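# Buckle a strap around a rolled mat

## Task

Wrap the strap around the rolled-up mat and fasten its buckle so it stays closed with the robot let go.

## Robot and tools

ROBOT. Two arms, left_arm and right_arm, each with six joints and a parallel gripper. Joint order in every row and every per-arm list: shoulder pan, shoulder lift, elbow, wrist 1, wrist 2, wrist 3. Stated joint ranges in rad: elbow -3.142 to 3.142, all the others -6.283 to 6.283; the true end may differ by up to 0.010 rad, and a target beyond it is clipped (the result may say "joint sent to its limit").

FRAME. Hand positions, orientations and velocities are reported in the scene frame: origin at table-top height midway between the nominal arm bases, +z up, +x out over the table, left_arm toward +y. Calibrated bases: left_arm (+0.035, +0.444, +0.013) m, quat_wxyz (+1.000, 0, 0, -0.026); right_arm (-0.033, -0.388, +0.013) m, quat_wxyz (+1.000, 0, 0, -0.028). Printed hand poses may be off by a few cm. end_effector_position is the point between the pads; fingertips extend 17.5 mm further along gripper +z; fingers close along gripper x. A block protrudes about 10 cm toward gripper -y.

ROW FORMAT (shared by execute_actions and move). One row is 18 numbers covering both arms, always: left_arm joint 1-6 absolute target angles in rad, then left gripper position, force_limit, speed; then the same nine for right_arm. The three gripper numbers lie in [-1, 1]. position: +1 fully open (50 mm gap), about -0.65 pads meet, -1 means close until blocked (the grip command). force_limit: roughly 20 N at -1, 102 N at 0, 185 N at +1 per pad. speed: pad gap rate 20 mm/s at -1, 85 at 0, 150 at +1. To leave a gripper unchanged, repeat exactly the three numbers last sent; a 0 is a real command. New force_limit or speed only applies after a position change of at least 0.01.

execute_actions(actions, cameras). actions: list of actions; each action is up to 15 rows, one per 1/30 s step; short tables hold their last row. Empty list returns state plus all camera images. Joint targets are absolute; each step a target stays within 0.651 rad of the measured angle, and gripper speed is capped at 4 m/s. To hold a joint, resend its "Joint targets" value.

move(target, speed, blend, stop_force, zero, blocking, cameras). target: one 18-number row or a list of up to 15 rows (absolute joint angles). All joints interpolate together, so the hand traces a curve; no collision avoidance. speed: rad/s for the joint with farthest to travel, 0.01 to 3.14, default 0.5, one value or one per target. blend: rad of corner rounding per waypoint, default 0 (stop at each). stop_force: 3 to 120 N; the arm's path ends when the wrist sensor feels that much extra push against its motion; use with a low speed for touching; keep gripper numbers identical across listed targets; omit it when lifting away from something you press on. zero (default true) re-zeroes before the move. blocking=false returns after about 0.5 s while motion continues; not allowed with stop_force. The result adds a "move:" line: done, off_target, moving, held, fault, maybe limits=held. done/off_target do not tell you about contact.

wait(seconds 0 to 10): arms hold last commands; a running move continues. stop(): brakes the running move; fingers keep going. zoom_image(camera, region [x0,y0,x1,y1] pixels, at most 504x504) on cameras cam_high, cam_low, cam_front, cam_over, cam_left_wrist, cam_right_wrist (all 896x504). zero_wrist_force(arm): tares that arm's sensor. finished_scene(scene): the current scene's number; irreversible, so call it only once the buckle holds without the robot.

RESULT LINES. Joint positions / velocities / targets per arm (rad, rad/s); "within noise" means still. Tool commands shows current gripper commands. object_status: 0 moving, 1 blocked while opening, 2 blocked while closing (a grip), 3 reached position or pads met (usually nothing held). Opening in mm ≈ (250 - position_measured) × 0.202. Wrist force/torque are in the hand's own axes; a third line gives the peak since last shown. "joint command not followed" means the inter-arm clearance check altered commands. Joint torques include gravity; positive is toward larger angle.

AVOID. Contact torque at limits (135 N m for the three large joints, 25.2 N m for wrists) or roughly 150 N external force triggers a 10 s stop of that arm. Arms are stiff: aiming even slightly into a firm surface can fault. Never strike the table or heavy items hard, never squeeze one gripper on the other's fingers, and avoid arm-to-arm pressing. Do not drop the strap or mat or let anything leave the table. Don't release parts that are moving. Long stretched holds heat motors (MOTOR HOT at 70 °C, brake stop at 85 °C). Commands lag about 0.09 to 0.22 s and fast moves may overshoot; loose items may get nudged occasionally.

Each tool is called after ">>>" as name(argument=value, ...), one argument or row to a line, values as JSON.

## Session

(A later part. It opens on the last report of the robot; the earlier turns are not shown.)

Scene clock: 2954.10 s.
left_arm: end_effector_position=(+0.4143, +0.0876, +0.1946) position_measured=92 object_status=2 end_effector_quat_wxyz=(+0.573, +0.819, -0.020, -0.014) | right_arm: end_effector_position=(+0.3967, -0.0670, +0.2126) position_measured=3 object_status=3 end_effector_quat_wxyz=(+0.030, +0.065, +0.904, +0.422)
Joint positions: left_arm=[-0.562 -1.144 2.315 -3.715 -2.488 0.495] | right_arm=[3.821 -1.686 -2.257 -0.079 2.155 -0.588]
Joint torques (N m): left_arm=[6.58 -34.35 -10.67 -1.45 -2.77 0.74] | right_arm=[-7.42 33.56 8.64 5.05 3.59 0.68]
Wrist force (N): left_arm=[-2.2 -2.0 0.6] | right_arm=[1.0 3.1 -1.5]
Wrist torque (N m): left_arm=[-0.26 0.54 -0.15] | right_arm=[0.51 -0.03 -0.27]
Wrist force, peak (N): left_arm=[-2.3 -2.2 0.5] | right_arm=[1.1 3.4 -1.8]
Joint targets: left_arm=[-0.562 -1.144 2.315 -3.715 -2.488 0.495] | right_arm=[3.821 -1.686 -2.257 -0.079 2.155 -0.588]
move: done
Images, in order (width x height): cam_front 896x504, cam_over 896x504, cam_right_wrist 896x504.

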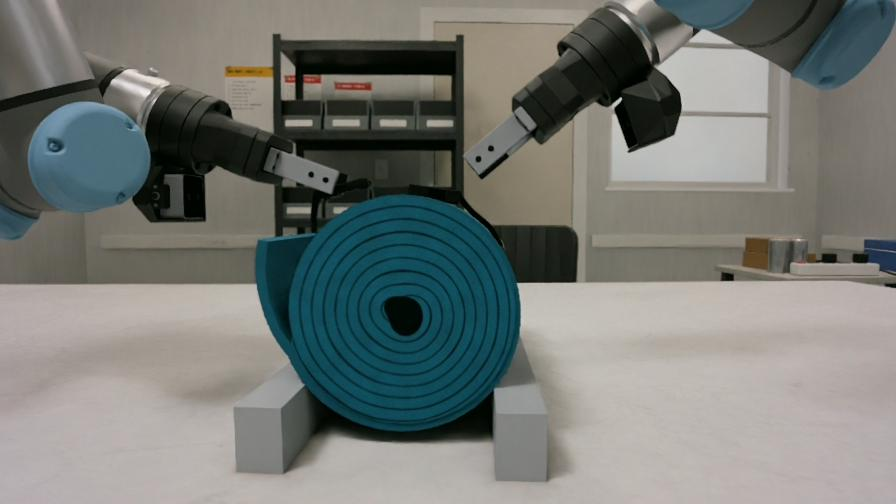

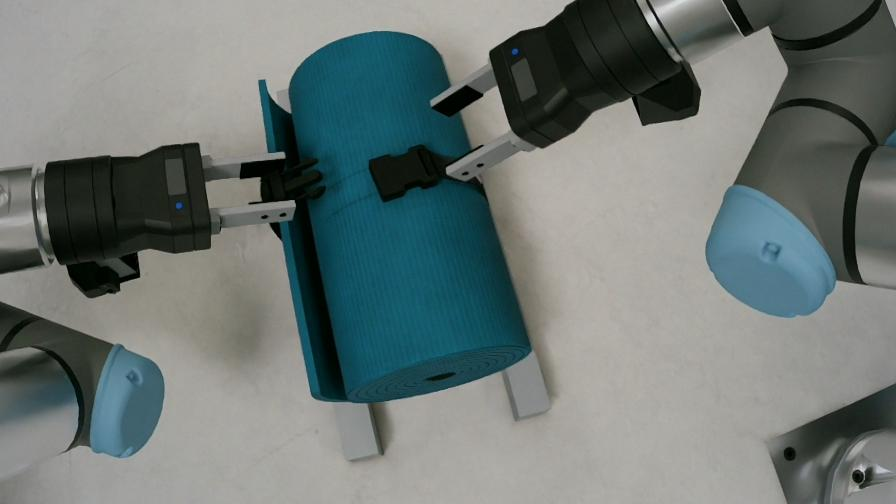

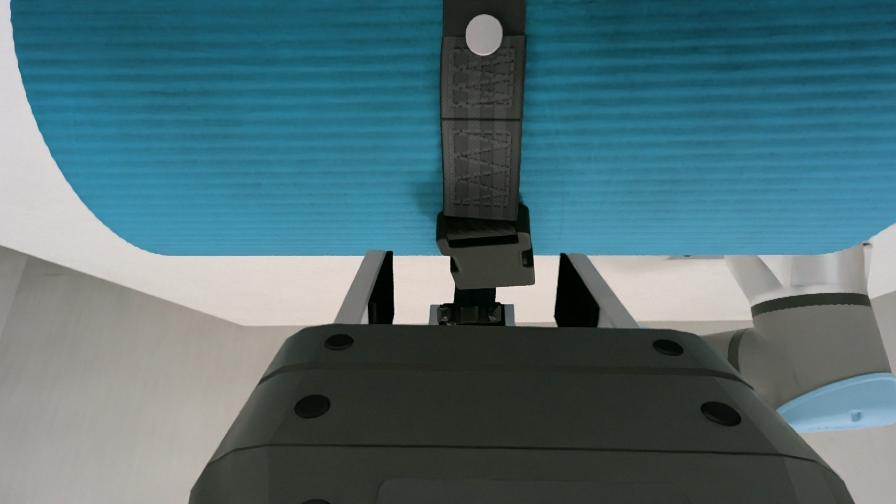

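>>> move(
  target=[
    [-0.5625,-1.1439,2.3149,-3.7154,-2.4880,0.4951,-0.98,0.7,-1,4.0838,-1.6668,-1.8057,-1.0667,1.6893,-0.5942,1,-0.2,-0.5],
  ],
  speed=0.3,
  stop_force=20,
  cameras=["cam_front","cam_right_wrist","cam_over"],
)

>>> zoom_image(
  camera="cam_front",
  region=[340, 90, 540, 230],
)

>>> zoom_image(
  camera="cam_right_wrist",
  region=[300, 150, 650, 360],
)

>>> zoom_image(
  camera="cam_over",
  region=[240, 100, 540, 260],
)

Scene clock: 3013.40 s.
left_arm: end_effector_position=(+0.4143, +0.0876, +0.1946) position_measured=92 object_status=2 end_effector_quat_wxyz=(+0.573, +0.819, -0.020, -0.014) | right_arm: end_effector_position=(+0.3969, -0.0236, +0.2346) position_measured=3 object_status=3 end_effector_quat_wxyz=(+0.004, +0.040, +0.994, +0.105)
Joint positions: left_arm=[-0.562 -1.144 2.315 -3.715 -2.488 0.495] | right_arm=[4.084 -1.667 -1.806 -1.067 1.689 -0.594]
Joint torques (N m): left_arm=[6.09 -34.16 -11.37 -1.57 -2.62 0.71] | right_arm=[-7.16 20.16 14.56 2.13 2.86 -0.3]
Motor temperatures (°C): left_arm=[25 28 25 33 33 32] | right_arm=[29 29 24 29 38 32]
Wrist force (N): left_arm=[-2.1 -2.1 0.4] | right_arm=[2.0 4.0 -1.9]
Wrist torque (N m): left_arm=[-0.27 0.52 -0.15] | right_arm=[0.62 -0.37 0.09]
Wrist force, peak (N): left_arm=[-2.2 -2.3 0.5] | right_arm=[2.3 4.2 -2.3]
Joint targets: left_arm=[-0.562 -1.144 2.315 -3.715 -2.488 0.495] | right_arm=[4.084 -1.667 -1.806 -1.067 1.689 -0.594]
move: done
Images, in order (width x height): cam_front 896x504, cam_over 896x504, cam_right_wrist 896x504.

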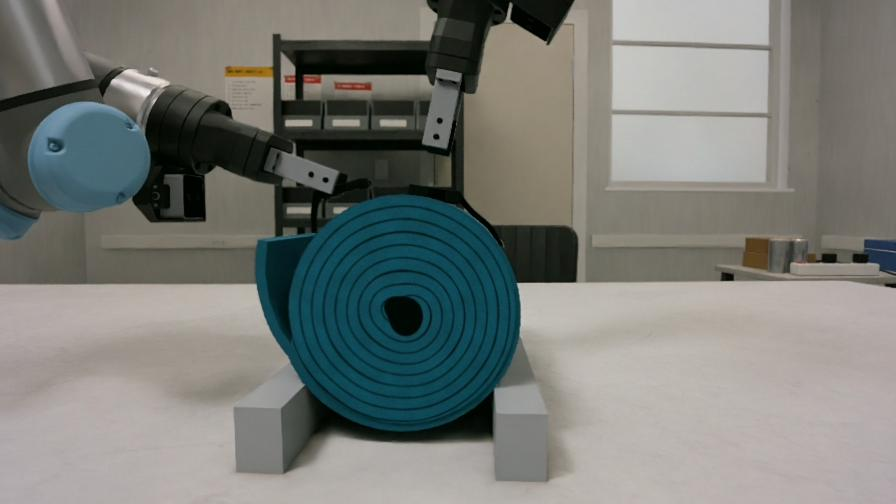

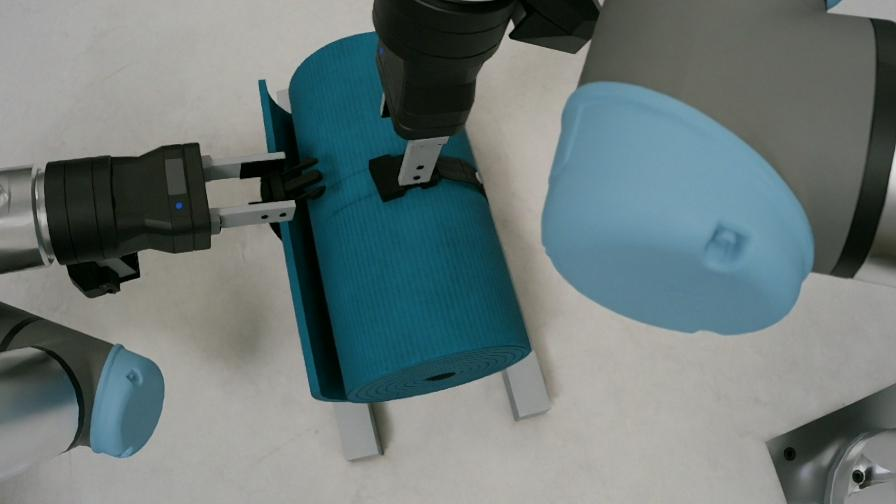

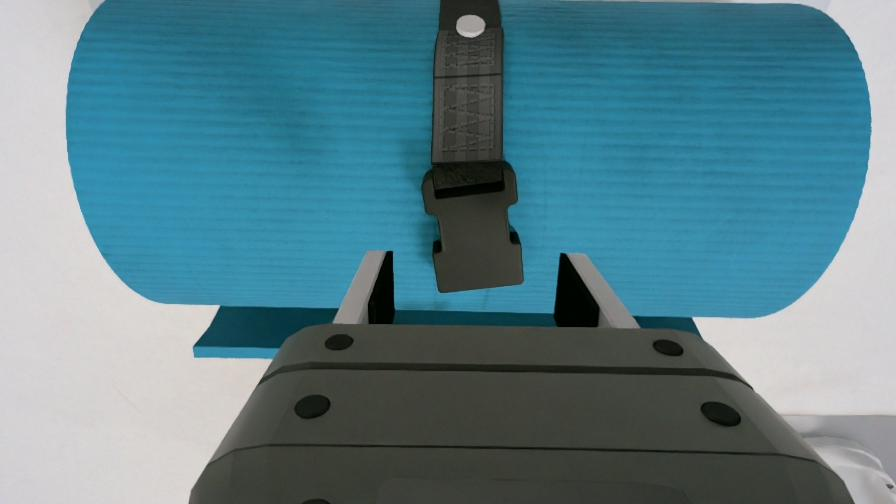

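Scaled by 2.520.

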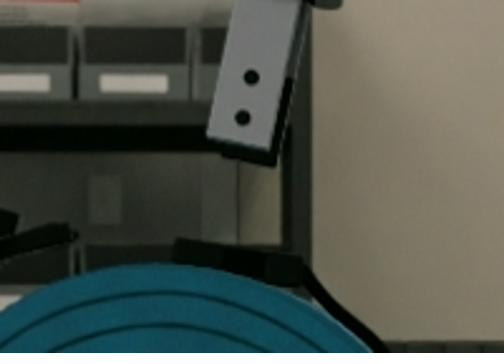

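Scaled by 1.440.

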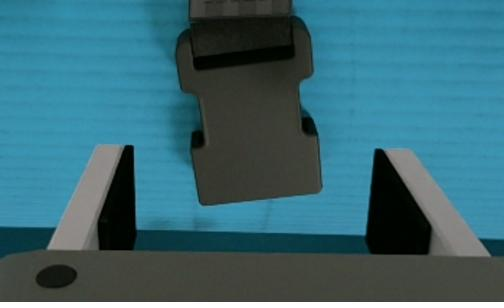

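Scaled by 1.680.

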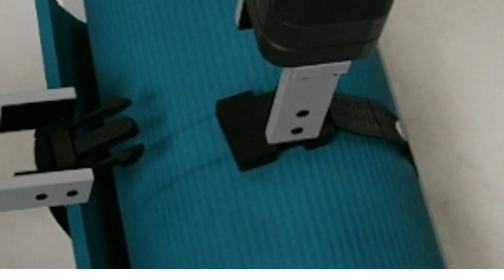

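>>> move(
  target=[
    [-0.5625,-1.1439,2.3149,-3.7154,-2.4880,0.4951,-0.98,0.7,-1,4.0838,-1.7056,-1.8775,-0.9561,1.6893,-0.5942,1,-0.2,-0.5],
  ],
  speed=0.04,
  stop_force=7,
  cameras=["cam_front","cam_right_wrist"],
)

>>> zoom_image(
  camera="cam_front",
  region=[340, 90, 540, 230],
)

>>> zoom_image(
  camera="cam_right_wrist",
  region=[300, 150, 650, 360],
)

Scene clock: 3025.23 s.
left_arm: end_effector_position=(+0.4143, +0.0876, +0.1946) position_measured=92 object_status=2 end_effector_quat_wxyz=(+0.573, +0.819, -0.020, -0.014) | right_arm: end_effector_position=(+0.3969, -0.0236, +0.1925) position_measured=3 object_status=3 end_effector_quat_wxyz=(+0.004, +0.040, +0.994, +0.104)
Joint positions: left_arm=[-0.562 -1.144 2.315 -3.715 -2.488 0.495] | right_arm=[4.084 -1.706 -1.877 -0.956 1.689 -0.594]
Joint torques (N m): left_arm=[6.44 -33.37 -12.23 -1.43 -2.62 0.6] | right_arm=[-7.2 38.59 32.21 2.08 2.59 0.67]
Wrist force (N): left_arm=[-2.2 -2.0 0.4] | right_arm=[2.0 4.0 -1.9]
Wrist torque (N m): left_arm=[-0.26 0.53 -0.15] | right_arm=[0.61 -0.40 0.11]
Wrist force, peak (N): left_arm=[-2.2 -2.3 0.4] | right_arm=[2.0 3.9 -2.5]
Joint targets: left_arm=[-0.562 -1.144 2.315 -3.715 -2.488 0.495] | right_arm=[4.084 -1.706 -1.877 -0.956 1.689 -0.594]
move: done
Images, in order (width x height): cam_front 896x504, cam_right_wrist 896x504.

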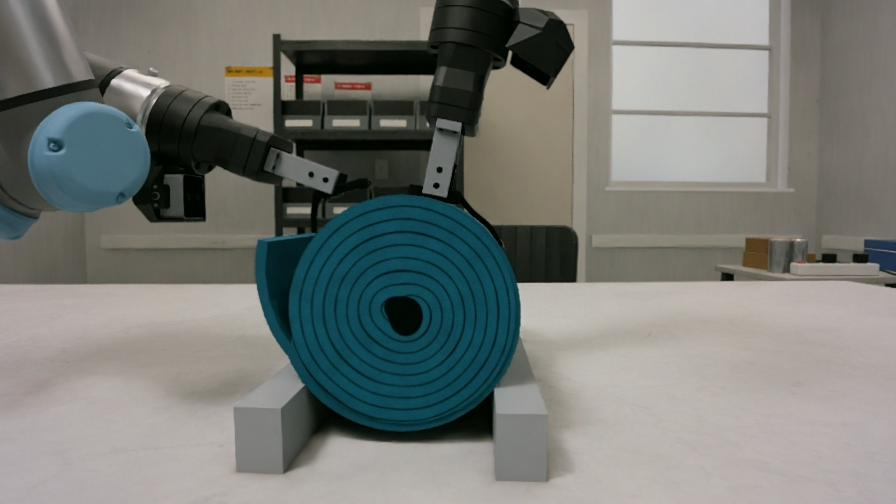

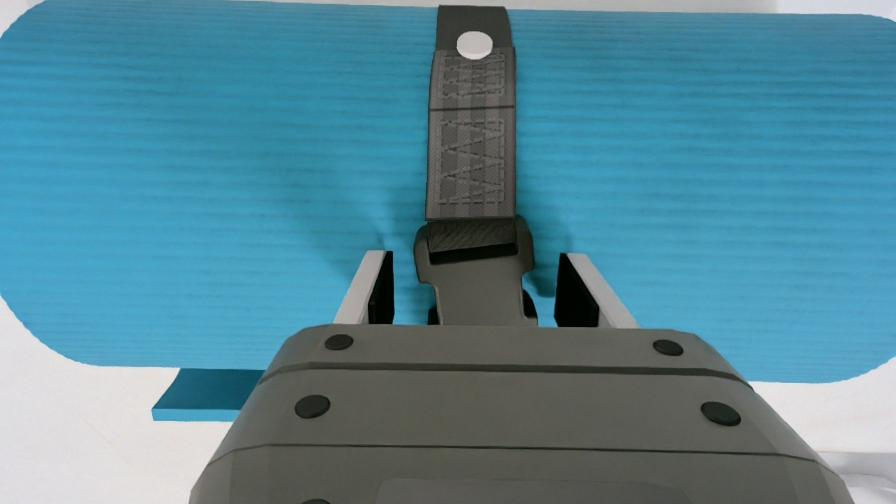

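Scaled by 2.520.

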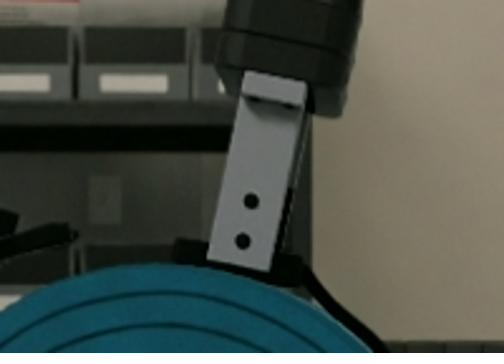

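Scaled by 1.440.

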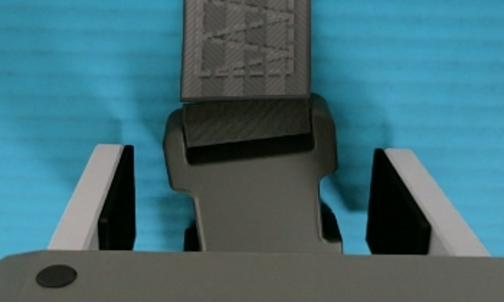

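>>> move(
  target=[
    [-0.5625,-1.1439,2.3149,-3.7154,-2.4880,0.4951,-0.98,0.7,-1,4.0838,-1.7140,-1.8930,-0.9322,1.6893,-0.5942,1,-0.2,-0.5],
  ],
  speed=0.02,
  stop_force=7,
  cameras=["cam_front","cam_right_wrist"],
)

>>> zoom_image(
  camera="cam_front",
  region=[340, 90, 540, 230],
)

Scene clock: 3031.13 s.
left_arm: end_effector_position=(+0.4143, +0.0876, +0.1946) position_measured=92 object_status=2 end_effector_quat_wxyz=(+0.573, +0.819, -0.020, -0.014) | right_arm: end_effector_position=(+0.3967, -0.0237, +0.1881) position_measured=3 object_status=3 end_effector_quat_wxyz=(+0.004, +0.040, +0.994, +0.105)
Joint positions: left_arm=[-0.562 -1.144 2.315 -3.715 -2.488 0.495] | right_arm=[4.084 -1.71 -1.885 -0.944 1.689 -0.594]
Joint torques (N m): left_arm=[6.3 -32.81 -11.18 -1.53 -2.6 0.64] | right_arm=[-5.54 34.01 28.23 1.59 2.39 0.67]
Wrist force (N): left_arm=[-2.0 -2.0 0.3] | right_arm=[2.6 4.4 -11.4]
Wrist torque (N m): left_arm=[-0.25 0.51 -0.15] | right_arm=[0.63 -0.48 0.09]
Wrist force, peak (N): left_arm=[-2.3 -2.2 0.4] | right_arm=[4.1 3.3 -18.8]
Joint targets: left_arm=[-0.562 -1.144 2.315 -3.715 -2.488 0.495] | right_arm=[4.084 -1.710 -1.885 -0.944 1.689 -0.594]
move: contact (right_arm); right_arm: the wrist 1 is farthest, 0.012 rad from its target
Images, in order (width x height): cam_front 896x504, cam_right_wrist 896x504.

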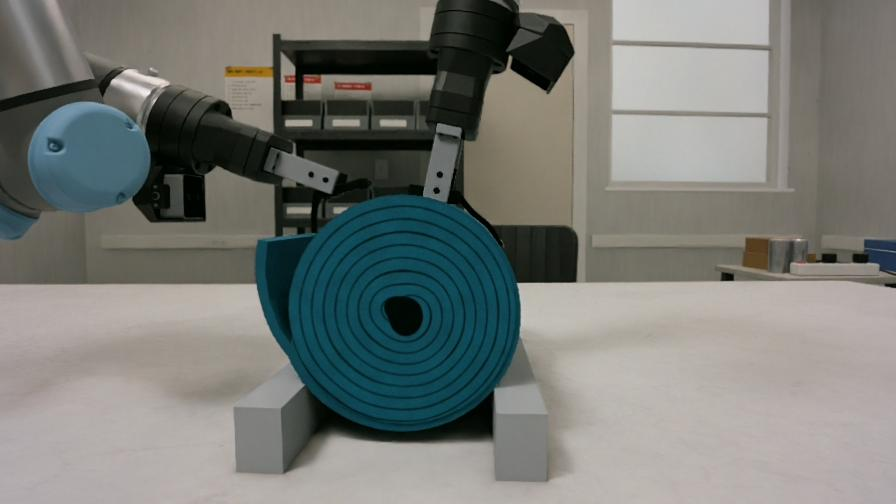

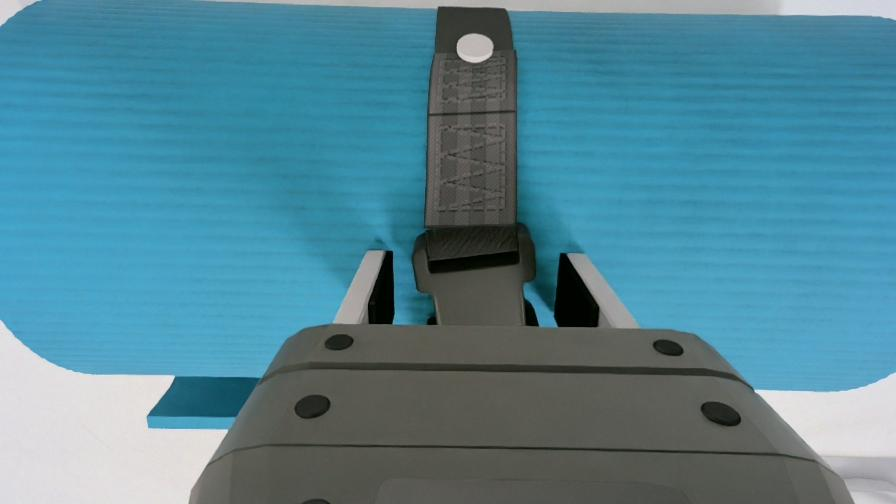

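Scaled by 2.520.

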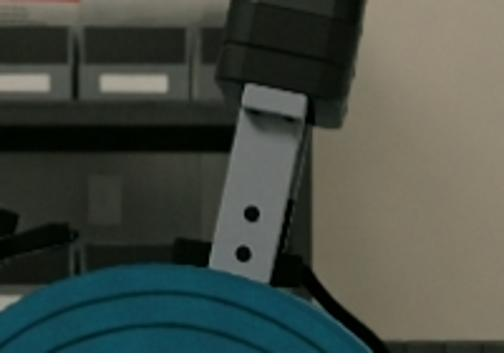

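>>> move(
  target=[
    [-0.5625,-1.1439,2.3149,-3.7154,-2.4880,0.4951,-0.98,0.7,-1,4.0838,-1.7103,-1.8855,-0.9438,1.6893,-0.5942,-1,-0.75,-1],
  ],
  speed=0.02,
  cameras=["cam_front","cam_right_wrist"],
)

>>> zoom_image(
  camera="cam_right_wrist",
  region=[300, 150, 650, 360],
)

Scene clock: 3036.30 s.
left_arm: end_effector_position=(+0.4143, +0.0876, +0.1946) position_measured=92 object_status=2 end_effector_quat_wxyz=(+0.573, +0.819, -0.020, -0.014) | right_arm: end_effector_position=(+0.3967, -0.0238, +0.1877) position_measured=85 object_status=0 end_effector_quat_wxyz=(+0.004, +0.040, +0.994, +0.104)
Joint positions: left_arm=[-0.562 -1.144 2.315 -3.715 -2.488 0.495] | right_arm=[4.084 -1.71 -1.885 -0.944 1.689 -0.594]
Joint torques (N m): left_arm=[7.36 -32.95 -11.74 -1.39 -2.82 0.63] | right_arm=[-1.8 9.17 4.74 1.14 2.35 0.68]
Wrist force (N): left_arm=[-2.1 -1.9 0.5] | right_arm=[-0.4 3.9 -21.4]
Wrist torque (N m): left_arm=[-0.24 0.52 -0.15] | right_arm=[0.64 -0.50 0.09]
Wrist force, peak (N): left_arm=[-2.3 -2.1 0.4] | right_arm=[-0.4 3.9 -21.4]
Joint targets: left_arm=[-0.562 -1.144 2.315 -3.715 -2.488 0.495] | right_arm=[4.084 -1.710 -1.885 -0.944 1.689 -0.594]
move: done
Images, in order (width x height): cam_front 896x504, cam_right_wrist 896x504.

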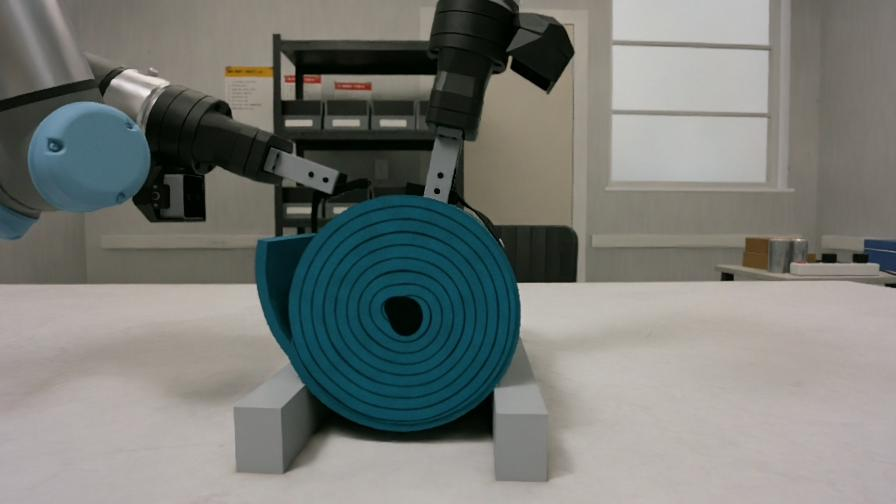

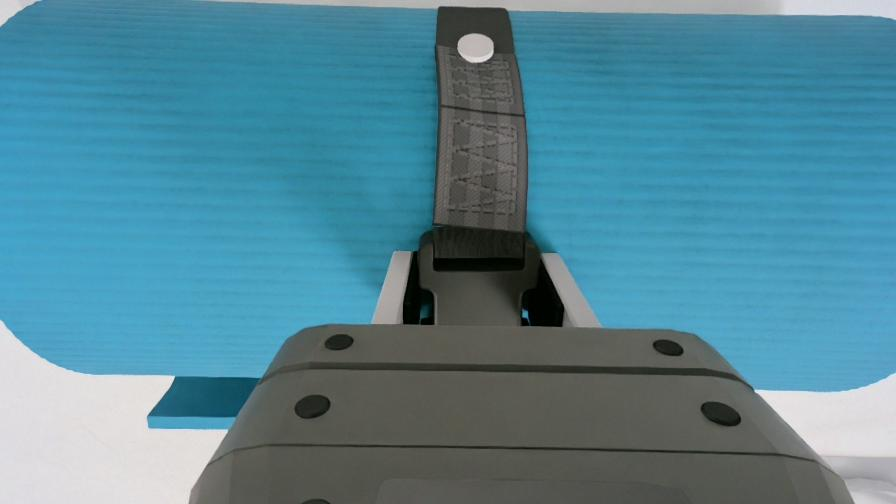

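Scaled by 1.440.

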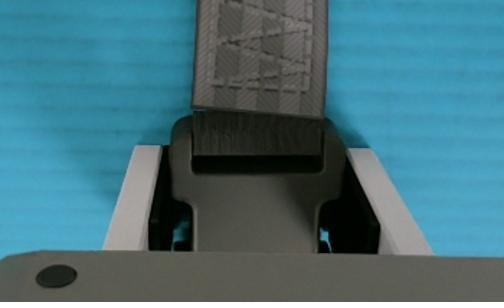

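>>> wait(
  seconds=1,
  cameras=["cam_right_wrist"],
)

>>> zoom_image(
  camera="cam_right_wrist",
  region=[300, 150, 650, 360],
)

Scene clock: 3039.17 s.
left_arm: end_effector_position=(+0.4143, +0.0876, +0.1946) position_measured=92 object_status=2 end_effector_quat_wxyz=(+0.573, +0.819, -0.020, -0.014) | right_arm: end_effector_position=(+0.3967, -0.0238, +0.1877) position_measured=85 object_status=2 end_effector_quat_wxyz=(+0.004, +0.040, +0.994, +0.104)
Joint positions: left_arm=[-0.562 -1.144 2.315 -3.715 -2.488 0.495] | right_arm=[4.084 -1.71 -1.885 -0.944 1.689 -0.594]
Joint torques (N m): left_arm=[6.44 -31.99 -11.6 -1.31 -2.61 0.67] | right_arm=[1.78 8.02 4.42 -0.14 2.22 0.7]
Wrist force (N): left_arm=[-2.2 -1.8 0.7] | right_arm=[-0.4 4.0 -21.8]
Wrist torque (N m): left_arm=[-0.22 0.54 -0.15] | right_arm=[0.66 -0.49 0.09]
Wrist force, peak (N): left_arm=[-2.2 -2.1 0.5] | right_arm=[-0.3 4.2 -22.1]
Joint targets: left_arm=[-0.562 -1.144 2.315 -3.715 -2.488 0.495] | right_arm=[4.084 -1.710 -1.885 -0.944 1.689 -0.594]
Tool commands: left_gripper/position=-0.98 left_gripper/force_limit=+0.7 left_gripper/speed=-1.0 right_gripper/position=-1.0 right_gripper/force_limit=-0.75 right_gripper/speed=-1.0
wait: 1.00 s; at rest from the start
Images, in order (width x height): cam_right_wrist 896x504.

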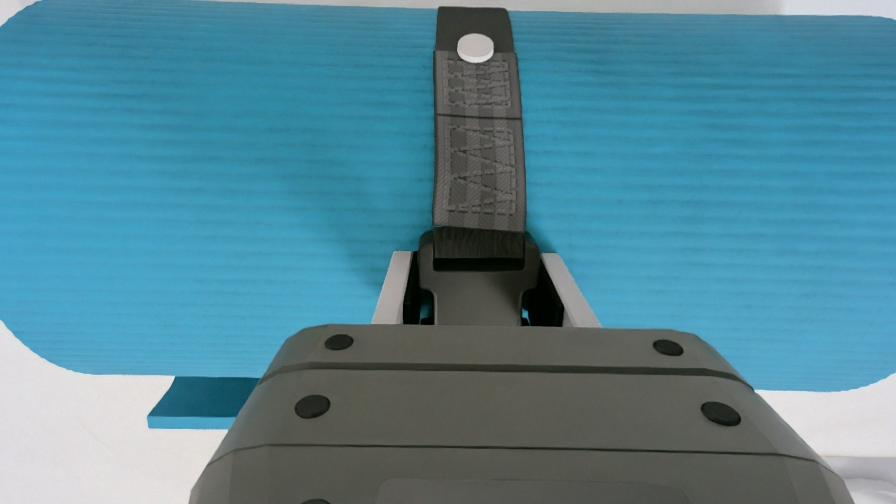

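Scaled by 1.440.

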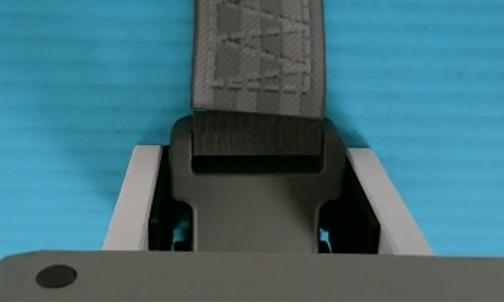

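>>> move(
  target=[
    [-0.5625,-1.1439,2.3149,-3.7154,-2.4880,0.4951,-0.98,0.7,-1,4.0838,-1.6810,-1.8359,-1.0223,1.6893,-0.5942,-1,-0.75,-1],
  ],
  speed=0.05,
  cameras=["cam_front","cam_right_wrist","cam_over"],
)

>>> zoom_image(
  camera="cam_front",
  region=[340, 90, 540, 230],
)

>>> zoom_image(
  camera="cam_over",
  region=[240, 100, 540, 260],
)

Scene clock: 3052.47 s.
left_arm: end_effector_position=(+0.4143, +0.0876, +0.1946) position_measured=92 object_status=2 end_effector_quat_wxyz=(+0.573, +0.819, -0.020, -0.014) | right_arm: end_effector_position=(+0.3969, -0.0236, +0.2178) position_measured=85 object_status=2 end_effector_quat_wxyz=(+0.004, +0.040, +0.994, +0.105) end_effector_velocity=(+0.000, +0.001, +0.001) end_effector_angular_velocity=(+0.006, -0.003, +0.000)
Joint positions: left_arm=[-0.562 -1.144 2.315 -3.715 -2.488 0.495] | right_arm=[4.084 -1.681 -1.836 -1.023 1.689 -0.594]
Joint velocities: left_arm=[within noise] | right_arm=[0 0.002 -0.001 0.005 0.001 0]
Joint torques (N m): left_arm=[6.64 -31.79 -12.5 -1.47 -2.46 0.53] | right_arm=[5.95 26.99 20.52 6.07 1.95 0.73]
Wrist force (N): left_arm=[-2.1 -2.8 0.5] | right_arm=[1.4 -0.9 2.9]
Wrist torque (N m): left_arm=[-0.28 0.53 -0.14] | right_arm=[0.38 -0.39 0.08]
Wrist force, peak (N): left_arm=[-2.0 -3.1 0.6] | right_arm=[-1.4 5.6 -22.6]
Joint targets: left_arm=[-0.562 -1.144 2.315 -3.715 -2.488 0.495] | right_arm=[4.084 -1.681 -1.836 -1.022 1.689 -0.594]
move: done
Images, in order (width x height): cam_front 896x504, cam_over 896x504, cam_right_wrist 896x504.

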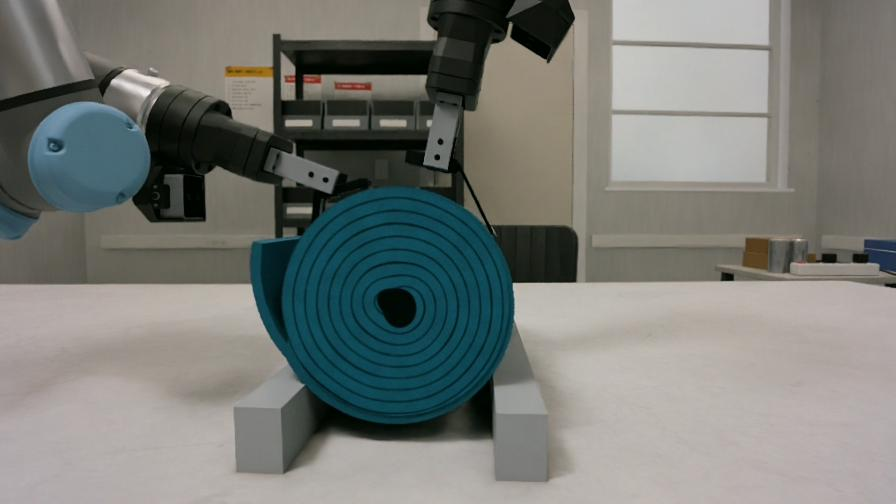

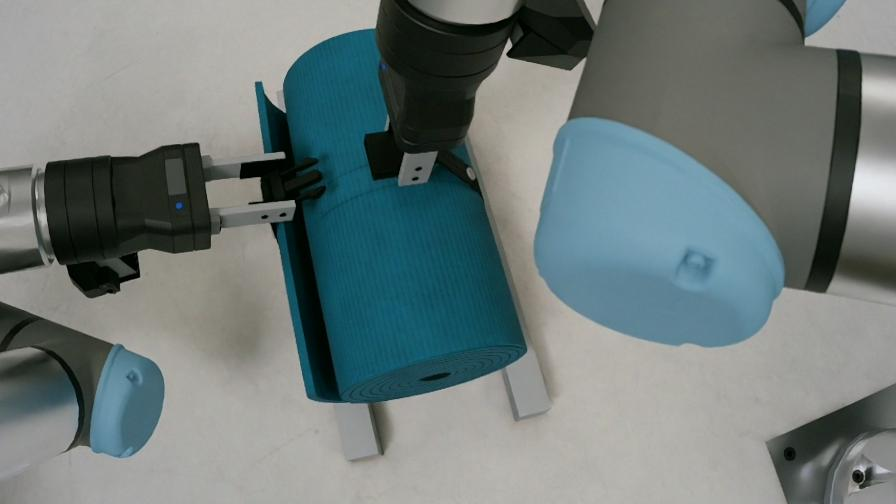

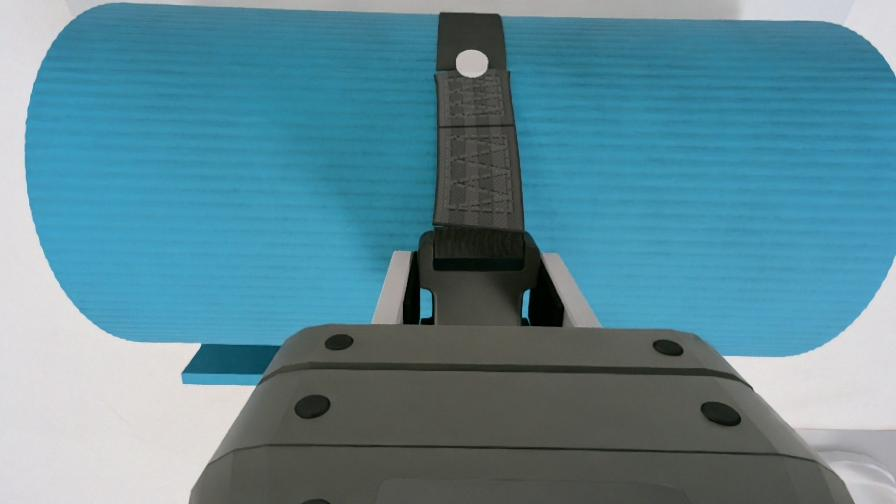

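Scaled by 2.520.

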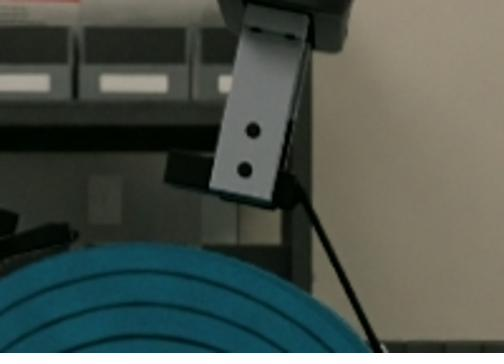

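Scaled by 1.680.

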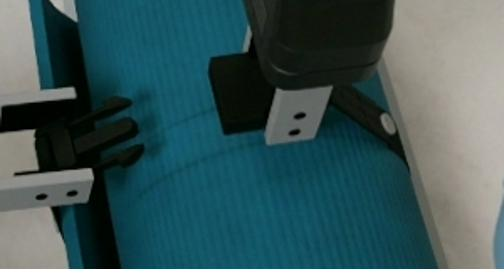

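>>> move(
  target=[
    [-0.6065,-1.2595,2.3098,-3.6375,-2.4344,0.4398,-0.98,0.7,-1,4.0838,-1.6810,-1.8359,-1.0223,1.6893,-0.5942,-1,-0.75,-1],
    [-0.6628,-1.2368,2.2800,-3.6627,-2.3862,0.3966,-0.98,0.7,-1,4.0838,-1.6810,-1.8359,-1.0223,1.6893,-0.5942,-1,-0.75,-1],
  ],
  speed=0.1,
  stop_force=15,
  cameras=["cam_front","cam_right_wrist","cam_over"],
)

>>> zoom_image(
  camera="cam_front",
  region=[320, 70, 520, 210],
)

>>> zoom_image(
  camera="cam_over",
  region=[240, 80, 540, 240],
)

Scene clock: 3071.27 s.
left_arm: end_effector_position=(+0.4072, +0.0476, +0.2357) position_measured=92 object_status=2 end_effector_quat_wxyz=(+0.574, +0.819, -0.012, -0.009) | right_arm: end_effector_position=(+0.3969, -0.0236, +0.2176) position_measured=85 object_status=2 end_effector_quat_wxyz=(+0.004, +0.040, +0.994, +0.104)
Joint positions: left_arm=[-0.663 -1.237 2.28 -3.663 -2.386 0.397] | right_arm=[4.084 -1.681 -1.836 -1.022 1.689 -0.594]
Joint torques (N m): left_arm=[8.81 -43.67 -10.71 -2.16 -3.13 2.46] | right_arm=[5.83 25.13 22.95 5.66 1.63 0.69]
Wrist force (N): left_arm=[-1.9 -11.0 0.2] | right_arm=[2.1 -2.2 4.9]
Wrist torque (N m): left_arm=[-0.38 0.52 -0.17] | right_arm=[0.33 -0.42 0.09]
Wrist force, peak (N): left_arm=[-2.3 -11.2 3.9] | right_arm=[2.3 -2.1 5.5]
Joint targets: left_arm=[-0.663 -1.237 2.280 -3.663 -2.386 0.397] | right_arm=[4.084 -1.681 -1.836 -1.022 1.689 -0.594]
move: done
Images, in order (width x height): cam_front 896x504, cam_over 896x504, cam_right_wrist 896x504.

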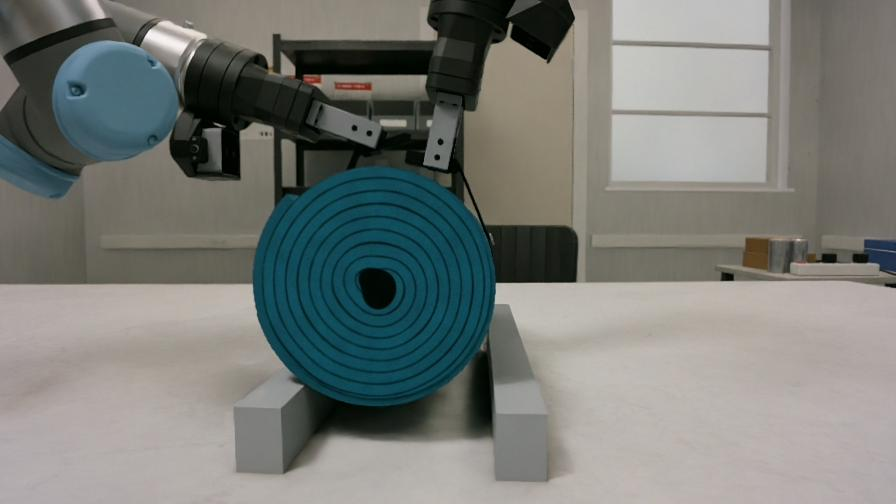

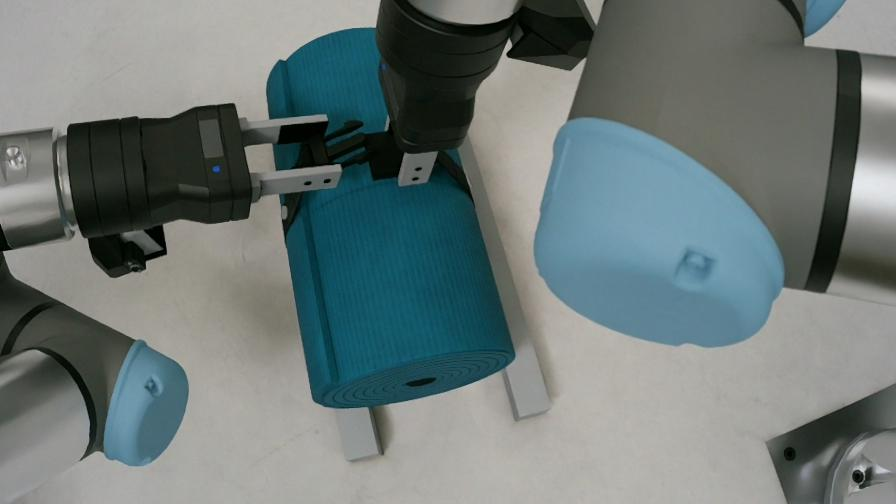

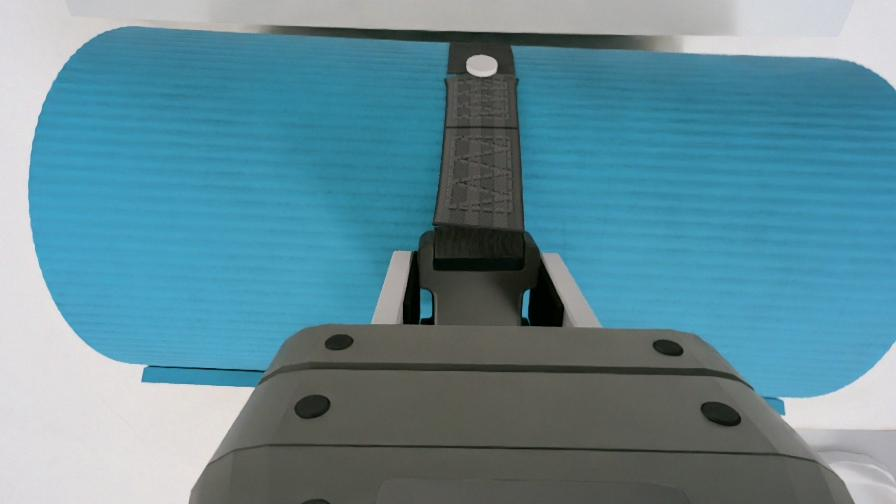

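Scaled by 2.520.

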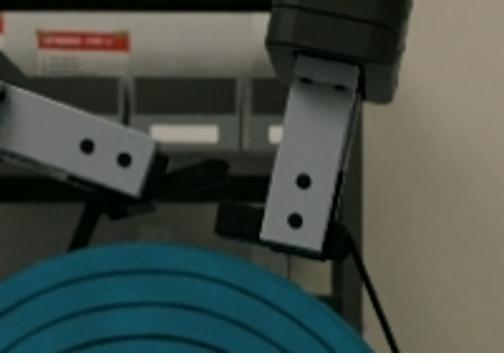

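Scaled by 1.680.

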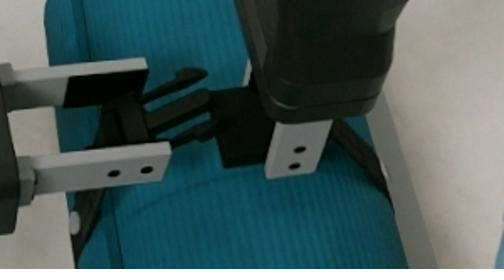

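>>> move(
  target=[
    [-0.6882,-1.2382,2.2962,-3.6905,-2.3638,0.3786,-0.98,0.7,-1,4.0838,-1.6810,-1.8359,-1.0223,1.6893,-0.5942,-1,-0.75,-1],
  ],
  speed=0.05,
  stop_force=8,
  cameras=["cam_front","cam_over"],
)

>>> zoom_image(
  camera="cam_front",
  region=[320, 70, 520, 210],
)

>>> zoom_image(
  camera="cam_over",
  region=[240, 80, 540, 240],
)

Scene clock: 3087.23 s.
left_arm: end_effector_position=(+0.3983, +0.0426, +0.2336) position_measured=92 object_status=2 end_effector_quat_wxyz=(+0.574, +0.819, -0.012, -0.009) | right_arm: end_effector_position=(+0.3969, -0.0236, +0.2176) position_measured=85 object_status=2 end_effector_quat_wxyz=(+0.004, +0.040, +0.994, +0.104)
Joint positions: left_arm=[-0.688 -1.238 2.296 -3.69 -2.364 0.379] | right_arm=[4.084 -1.681 -1.836 -1.022 1.689 -0.594]
Joint torques (N m): left_arm=[7.36 -36.94 -24.72 -2.09 -3.25 2.57] | right_arm=[6.34 40.04 33.31 4.67 0.7 0.56]
Wrist force (N): left_arm=[-2.1 -11.1 -0.2] | right_arm=[2.1 -2.7 5.2]
Wrist torque (N m): left_arm=[-0.38 0.54 -0.14] | right_arm=[0.31 -0.40 0.09]
Wrist force, peak (N): left_arm=[-2.1 -11.5 0.0] | right_arm=[2.3 -2.1 5.6]
Joint targets: left_arm=[-0.688 -1.238 2.296 -3.691 -2.364 0.379] | right_arm=[4.084 -1.681 -1.836 -1.022 1.689 -0.594]
move: done
Images, in order (width x height): cam_front 896x504, cam_over 896x504.

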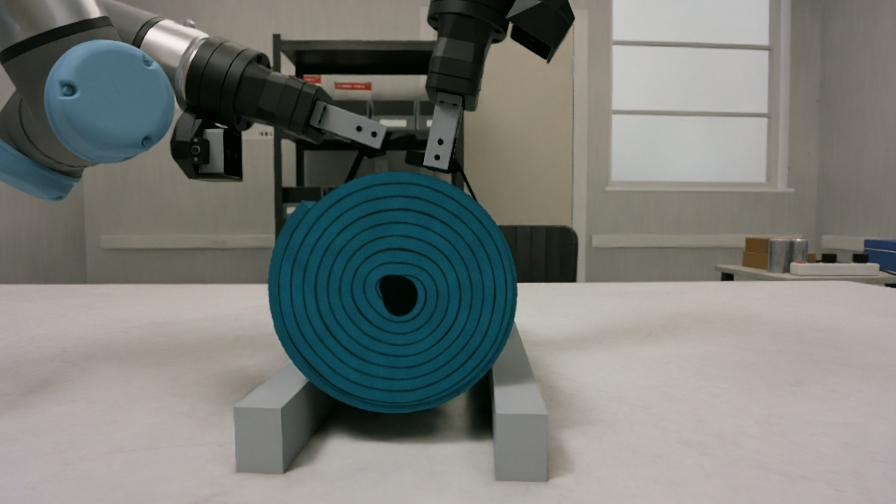

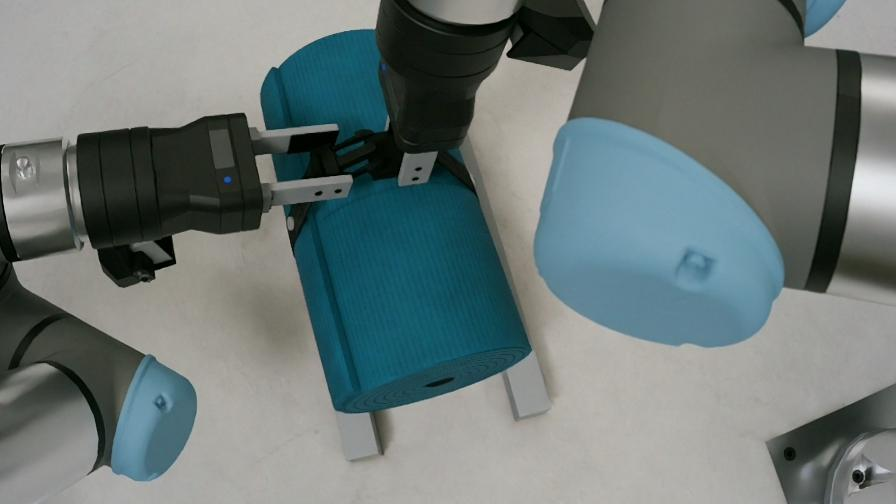

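Scaled by 2.520.

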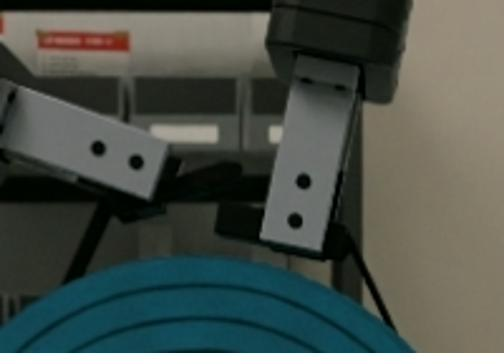

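Scaled by 1.680.

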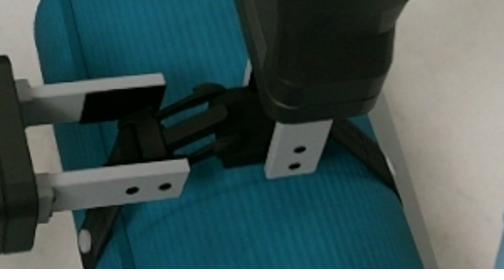

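>>> move(
  target=[
    [-0.6882,-1.1766,2.3048,-3.7607,-2.3638,0.3786,-0.98,0.7,-1,4.0838,-1.6810,-1.8359,-1.0223,1.6893,-0.5942,-1,-0.75,-1],
  ],
  speed=0.03,
  stop_force=20,
  cameras=["cam_front","cam_over"],
)

>>> zoom_image(
  camera="cam_front",
  region=[320, 70, 520, 210],
)

Scene clock: 3096.97 s.
left_arm: end_effector_position=(+0.3983, +0.0426, +0.2116) position_measured=92 object_status=2 end_effector_quat_wxyz=(+0.574, +0.819, -0.012, -0.009) | right_arm: end_effector_position=(+0.3969, -0.0236, +0.2176) position_measured=85 object_status=2 end_effector_quat_wxyz=(+0.004, +0.040, +0.994, +0.104)
Joint positions: left_arm=[-0.688 -1.177 2.305 -3.761 -2.364 0.379] | right_arm=[4.084 -1.681 -1.836 -1.022 1.689 -0.594]
Joint torques (N m): left_arm=[-10.06 -40.08 -13.17 0.05 -0.9 2.35] | right_arm=[6.12 40.08 33.59 5.47 0.39 0.32]
Wrist force (N): left_arm=[-0.7 -1.4 -3.0] | right_arm=[3.3 -4.4 14.3]
Wrist torque (N m): left_arm=[-0.55 0.55 -0.20] | right_arm=[0.52 -0.48 0.04]
Wrist force, peak (N): left_arm=[-1.4 -1.0 -12.0] | right_arm=[2.1 -14.9 15.9]
Joint targets: left_arm=[-0.688 -1.177 2.305 -3.761 -2.364 0.379] | right_arm=[4.084 -1.681 -1.836 -1.022 1.689 -0.594]
move: done
Images, in order (width x height): cam_front 896x504, cam_over 896x504.

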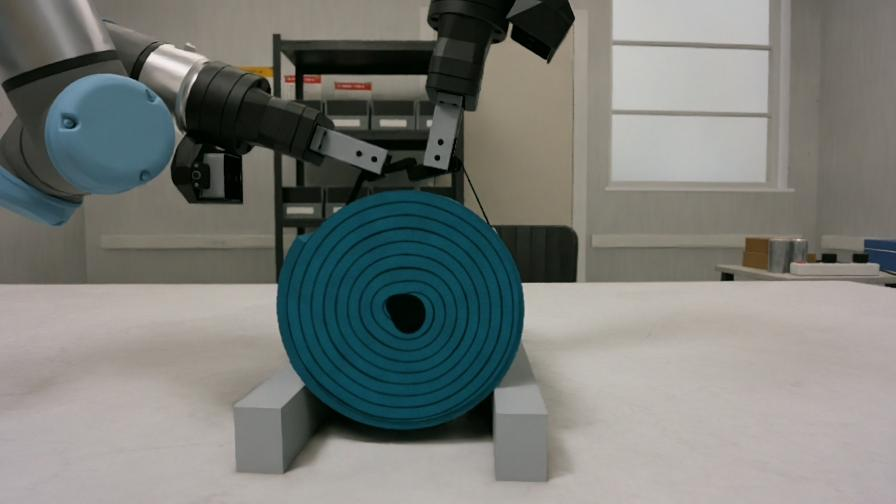

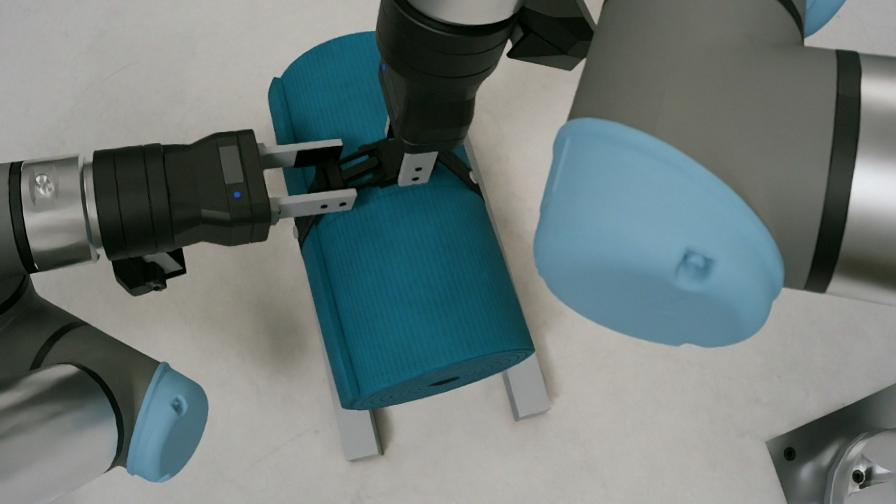

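Scaled by 2.520.

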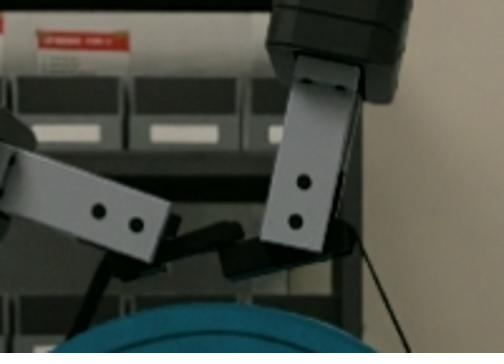

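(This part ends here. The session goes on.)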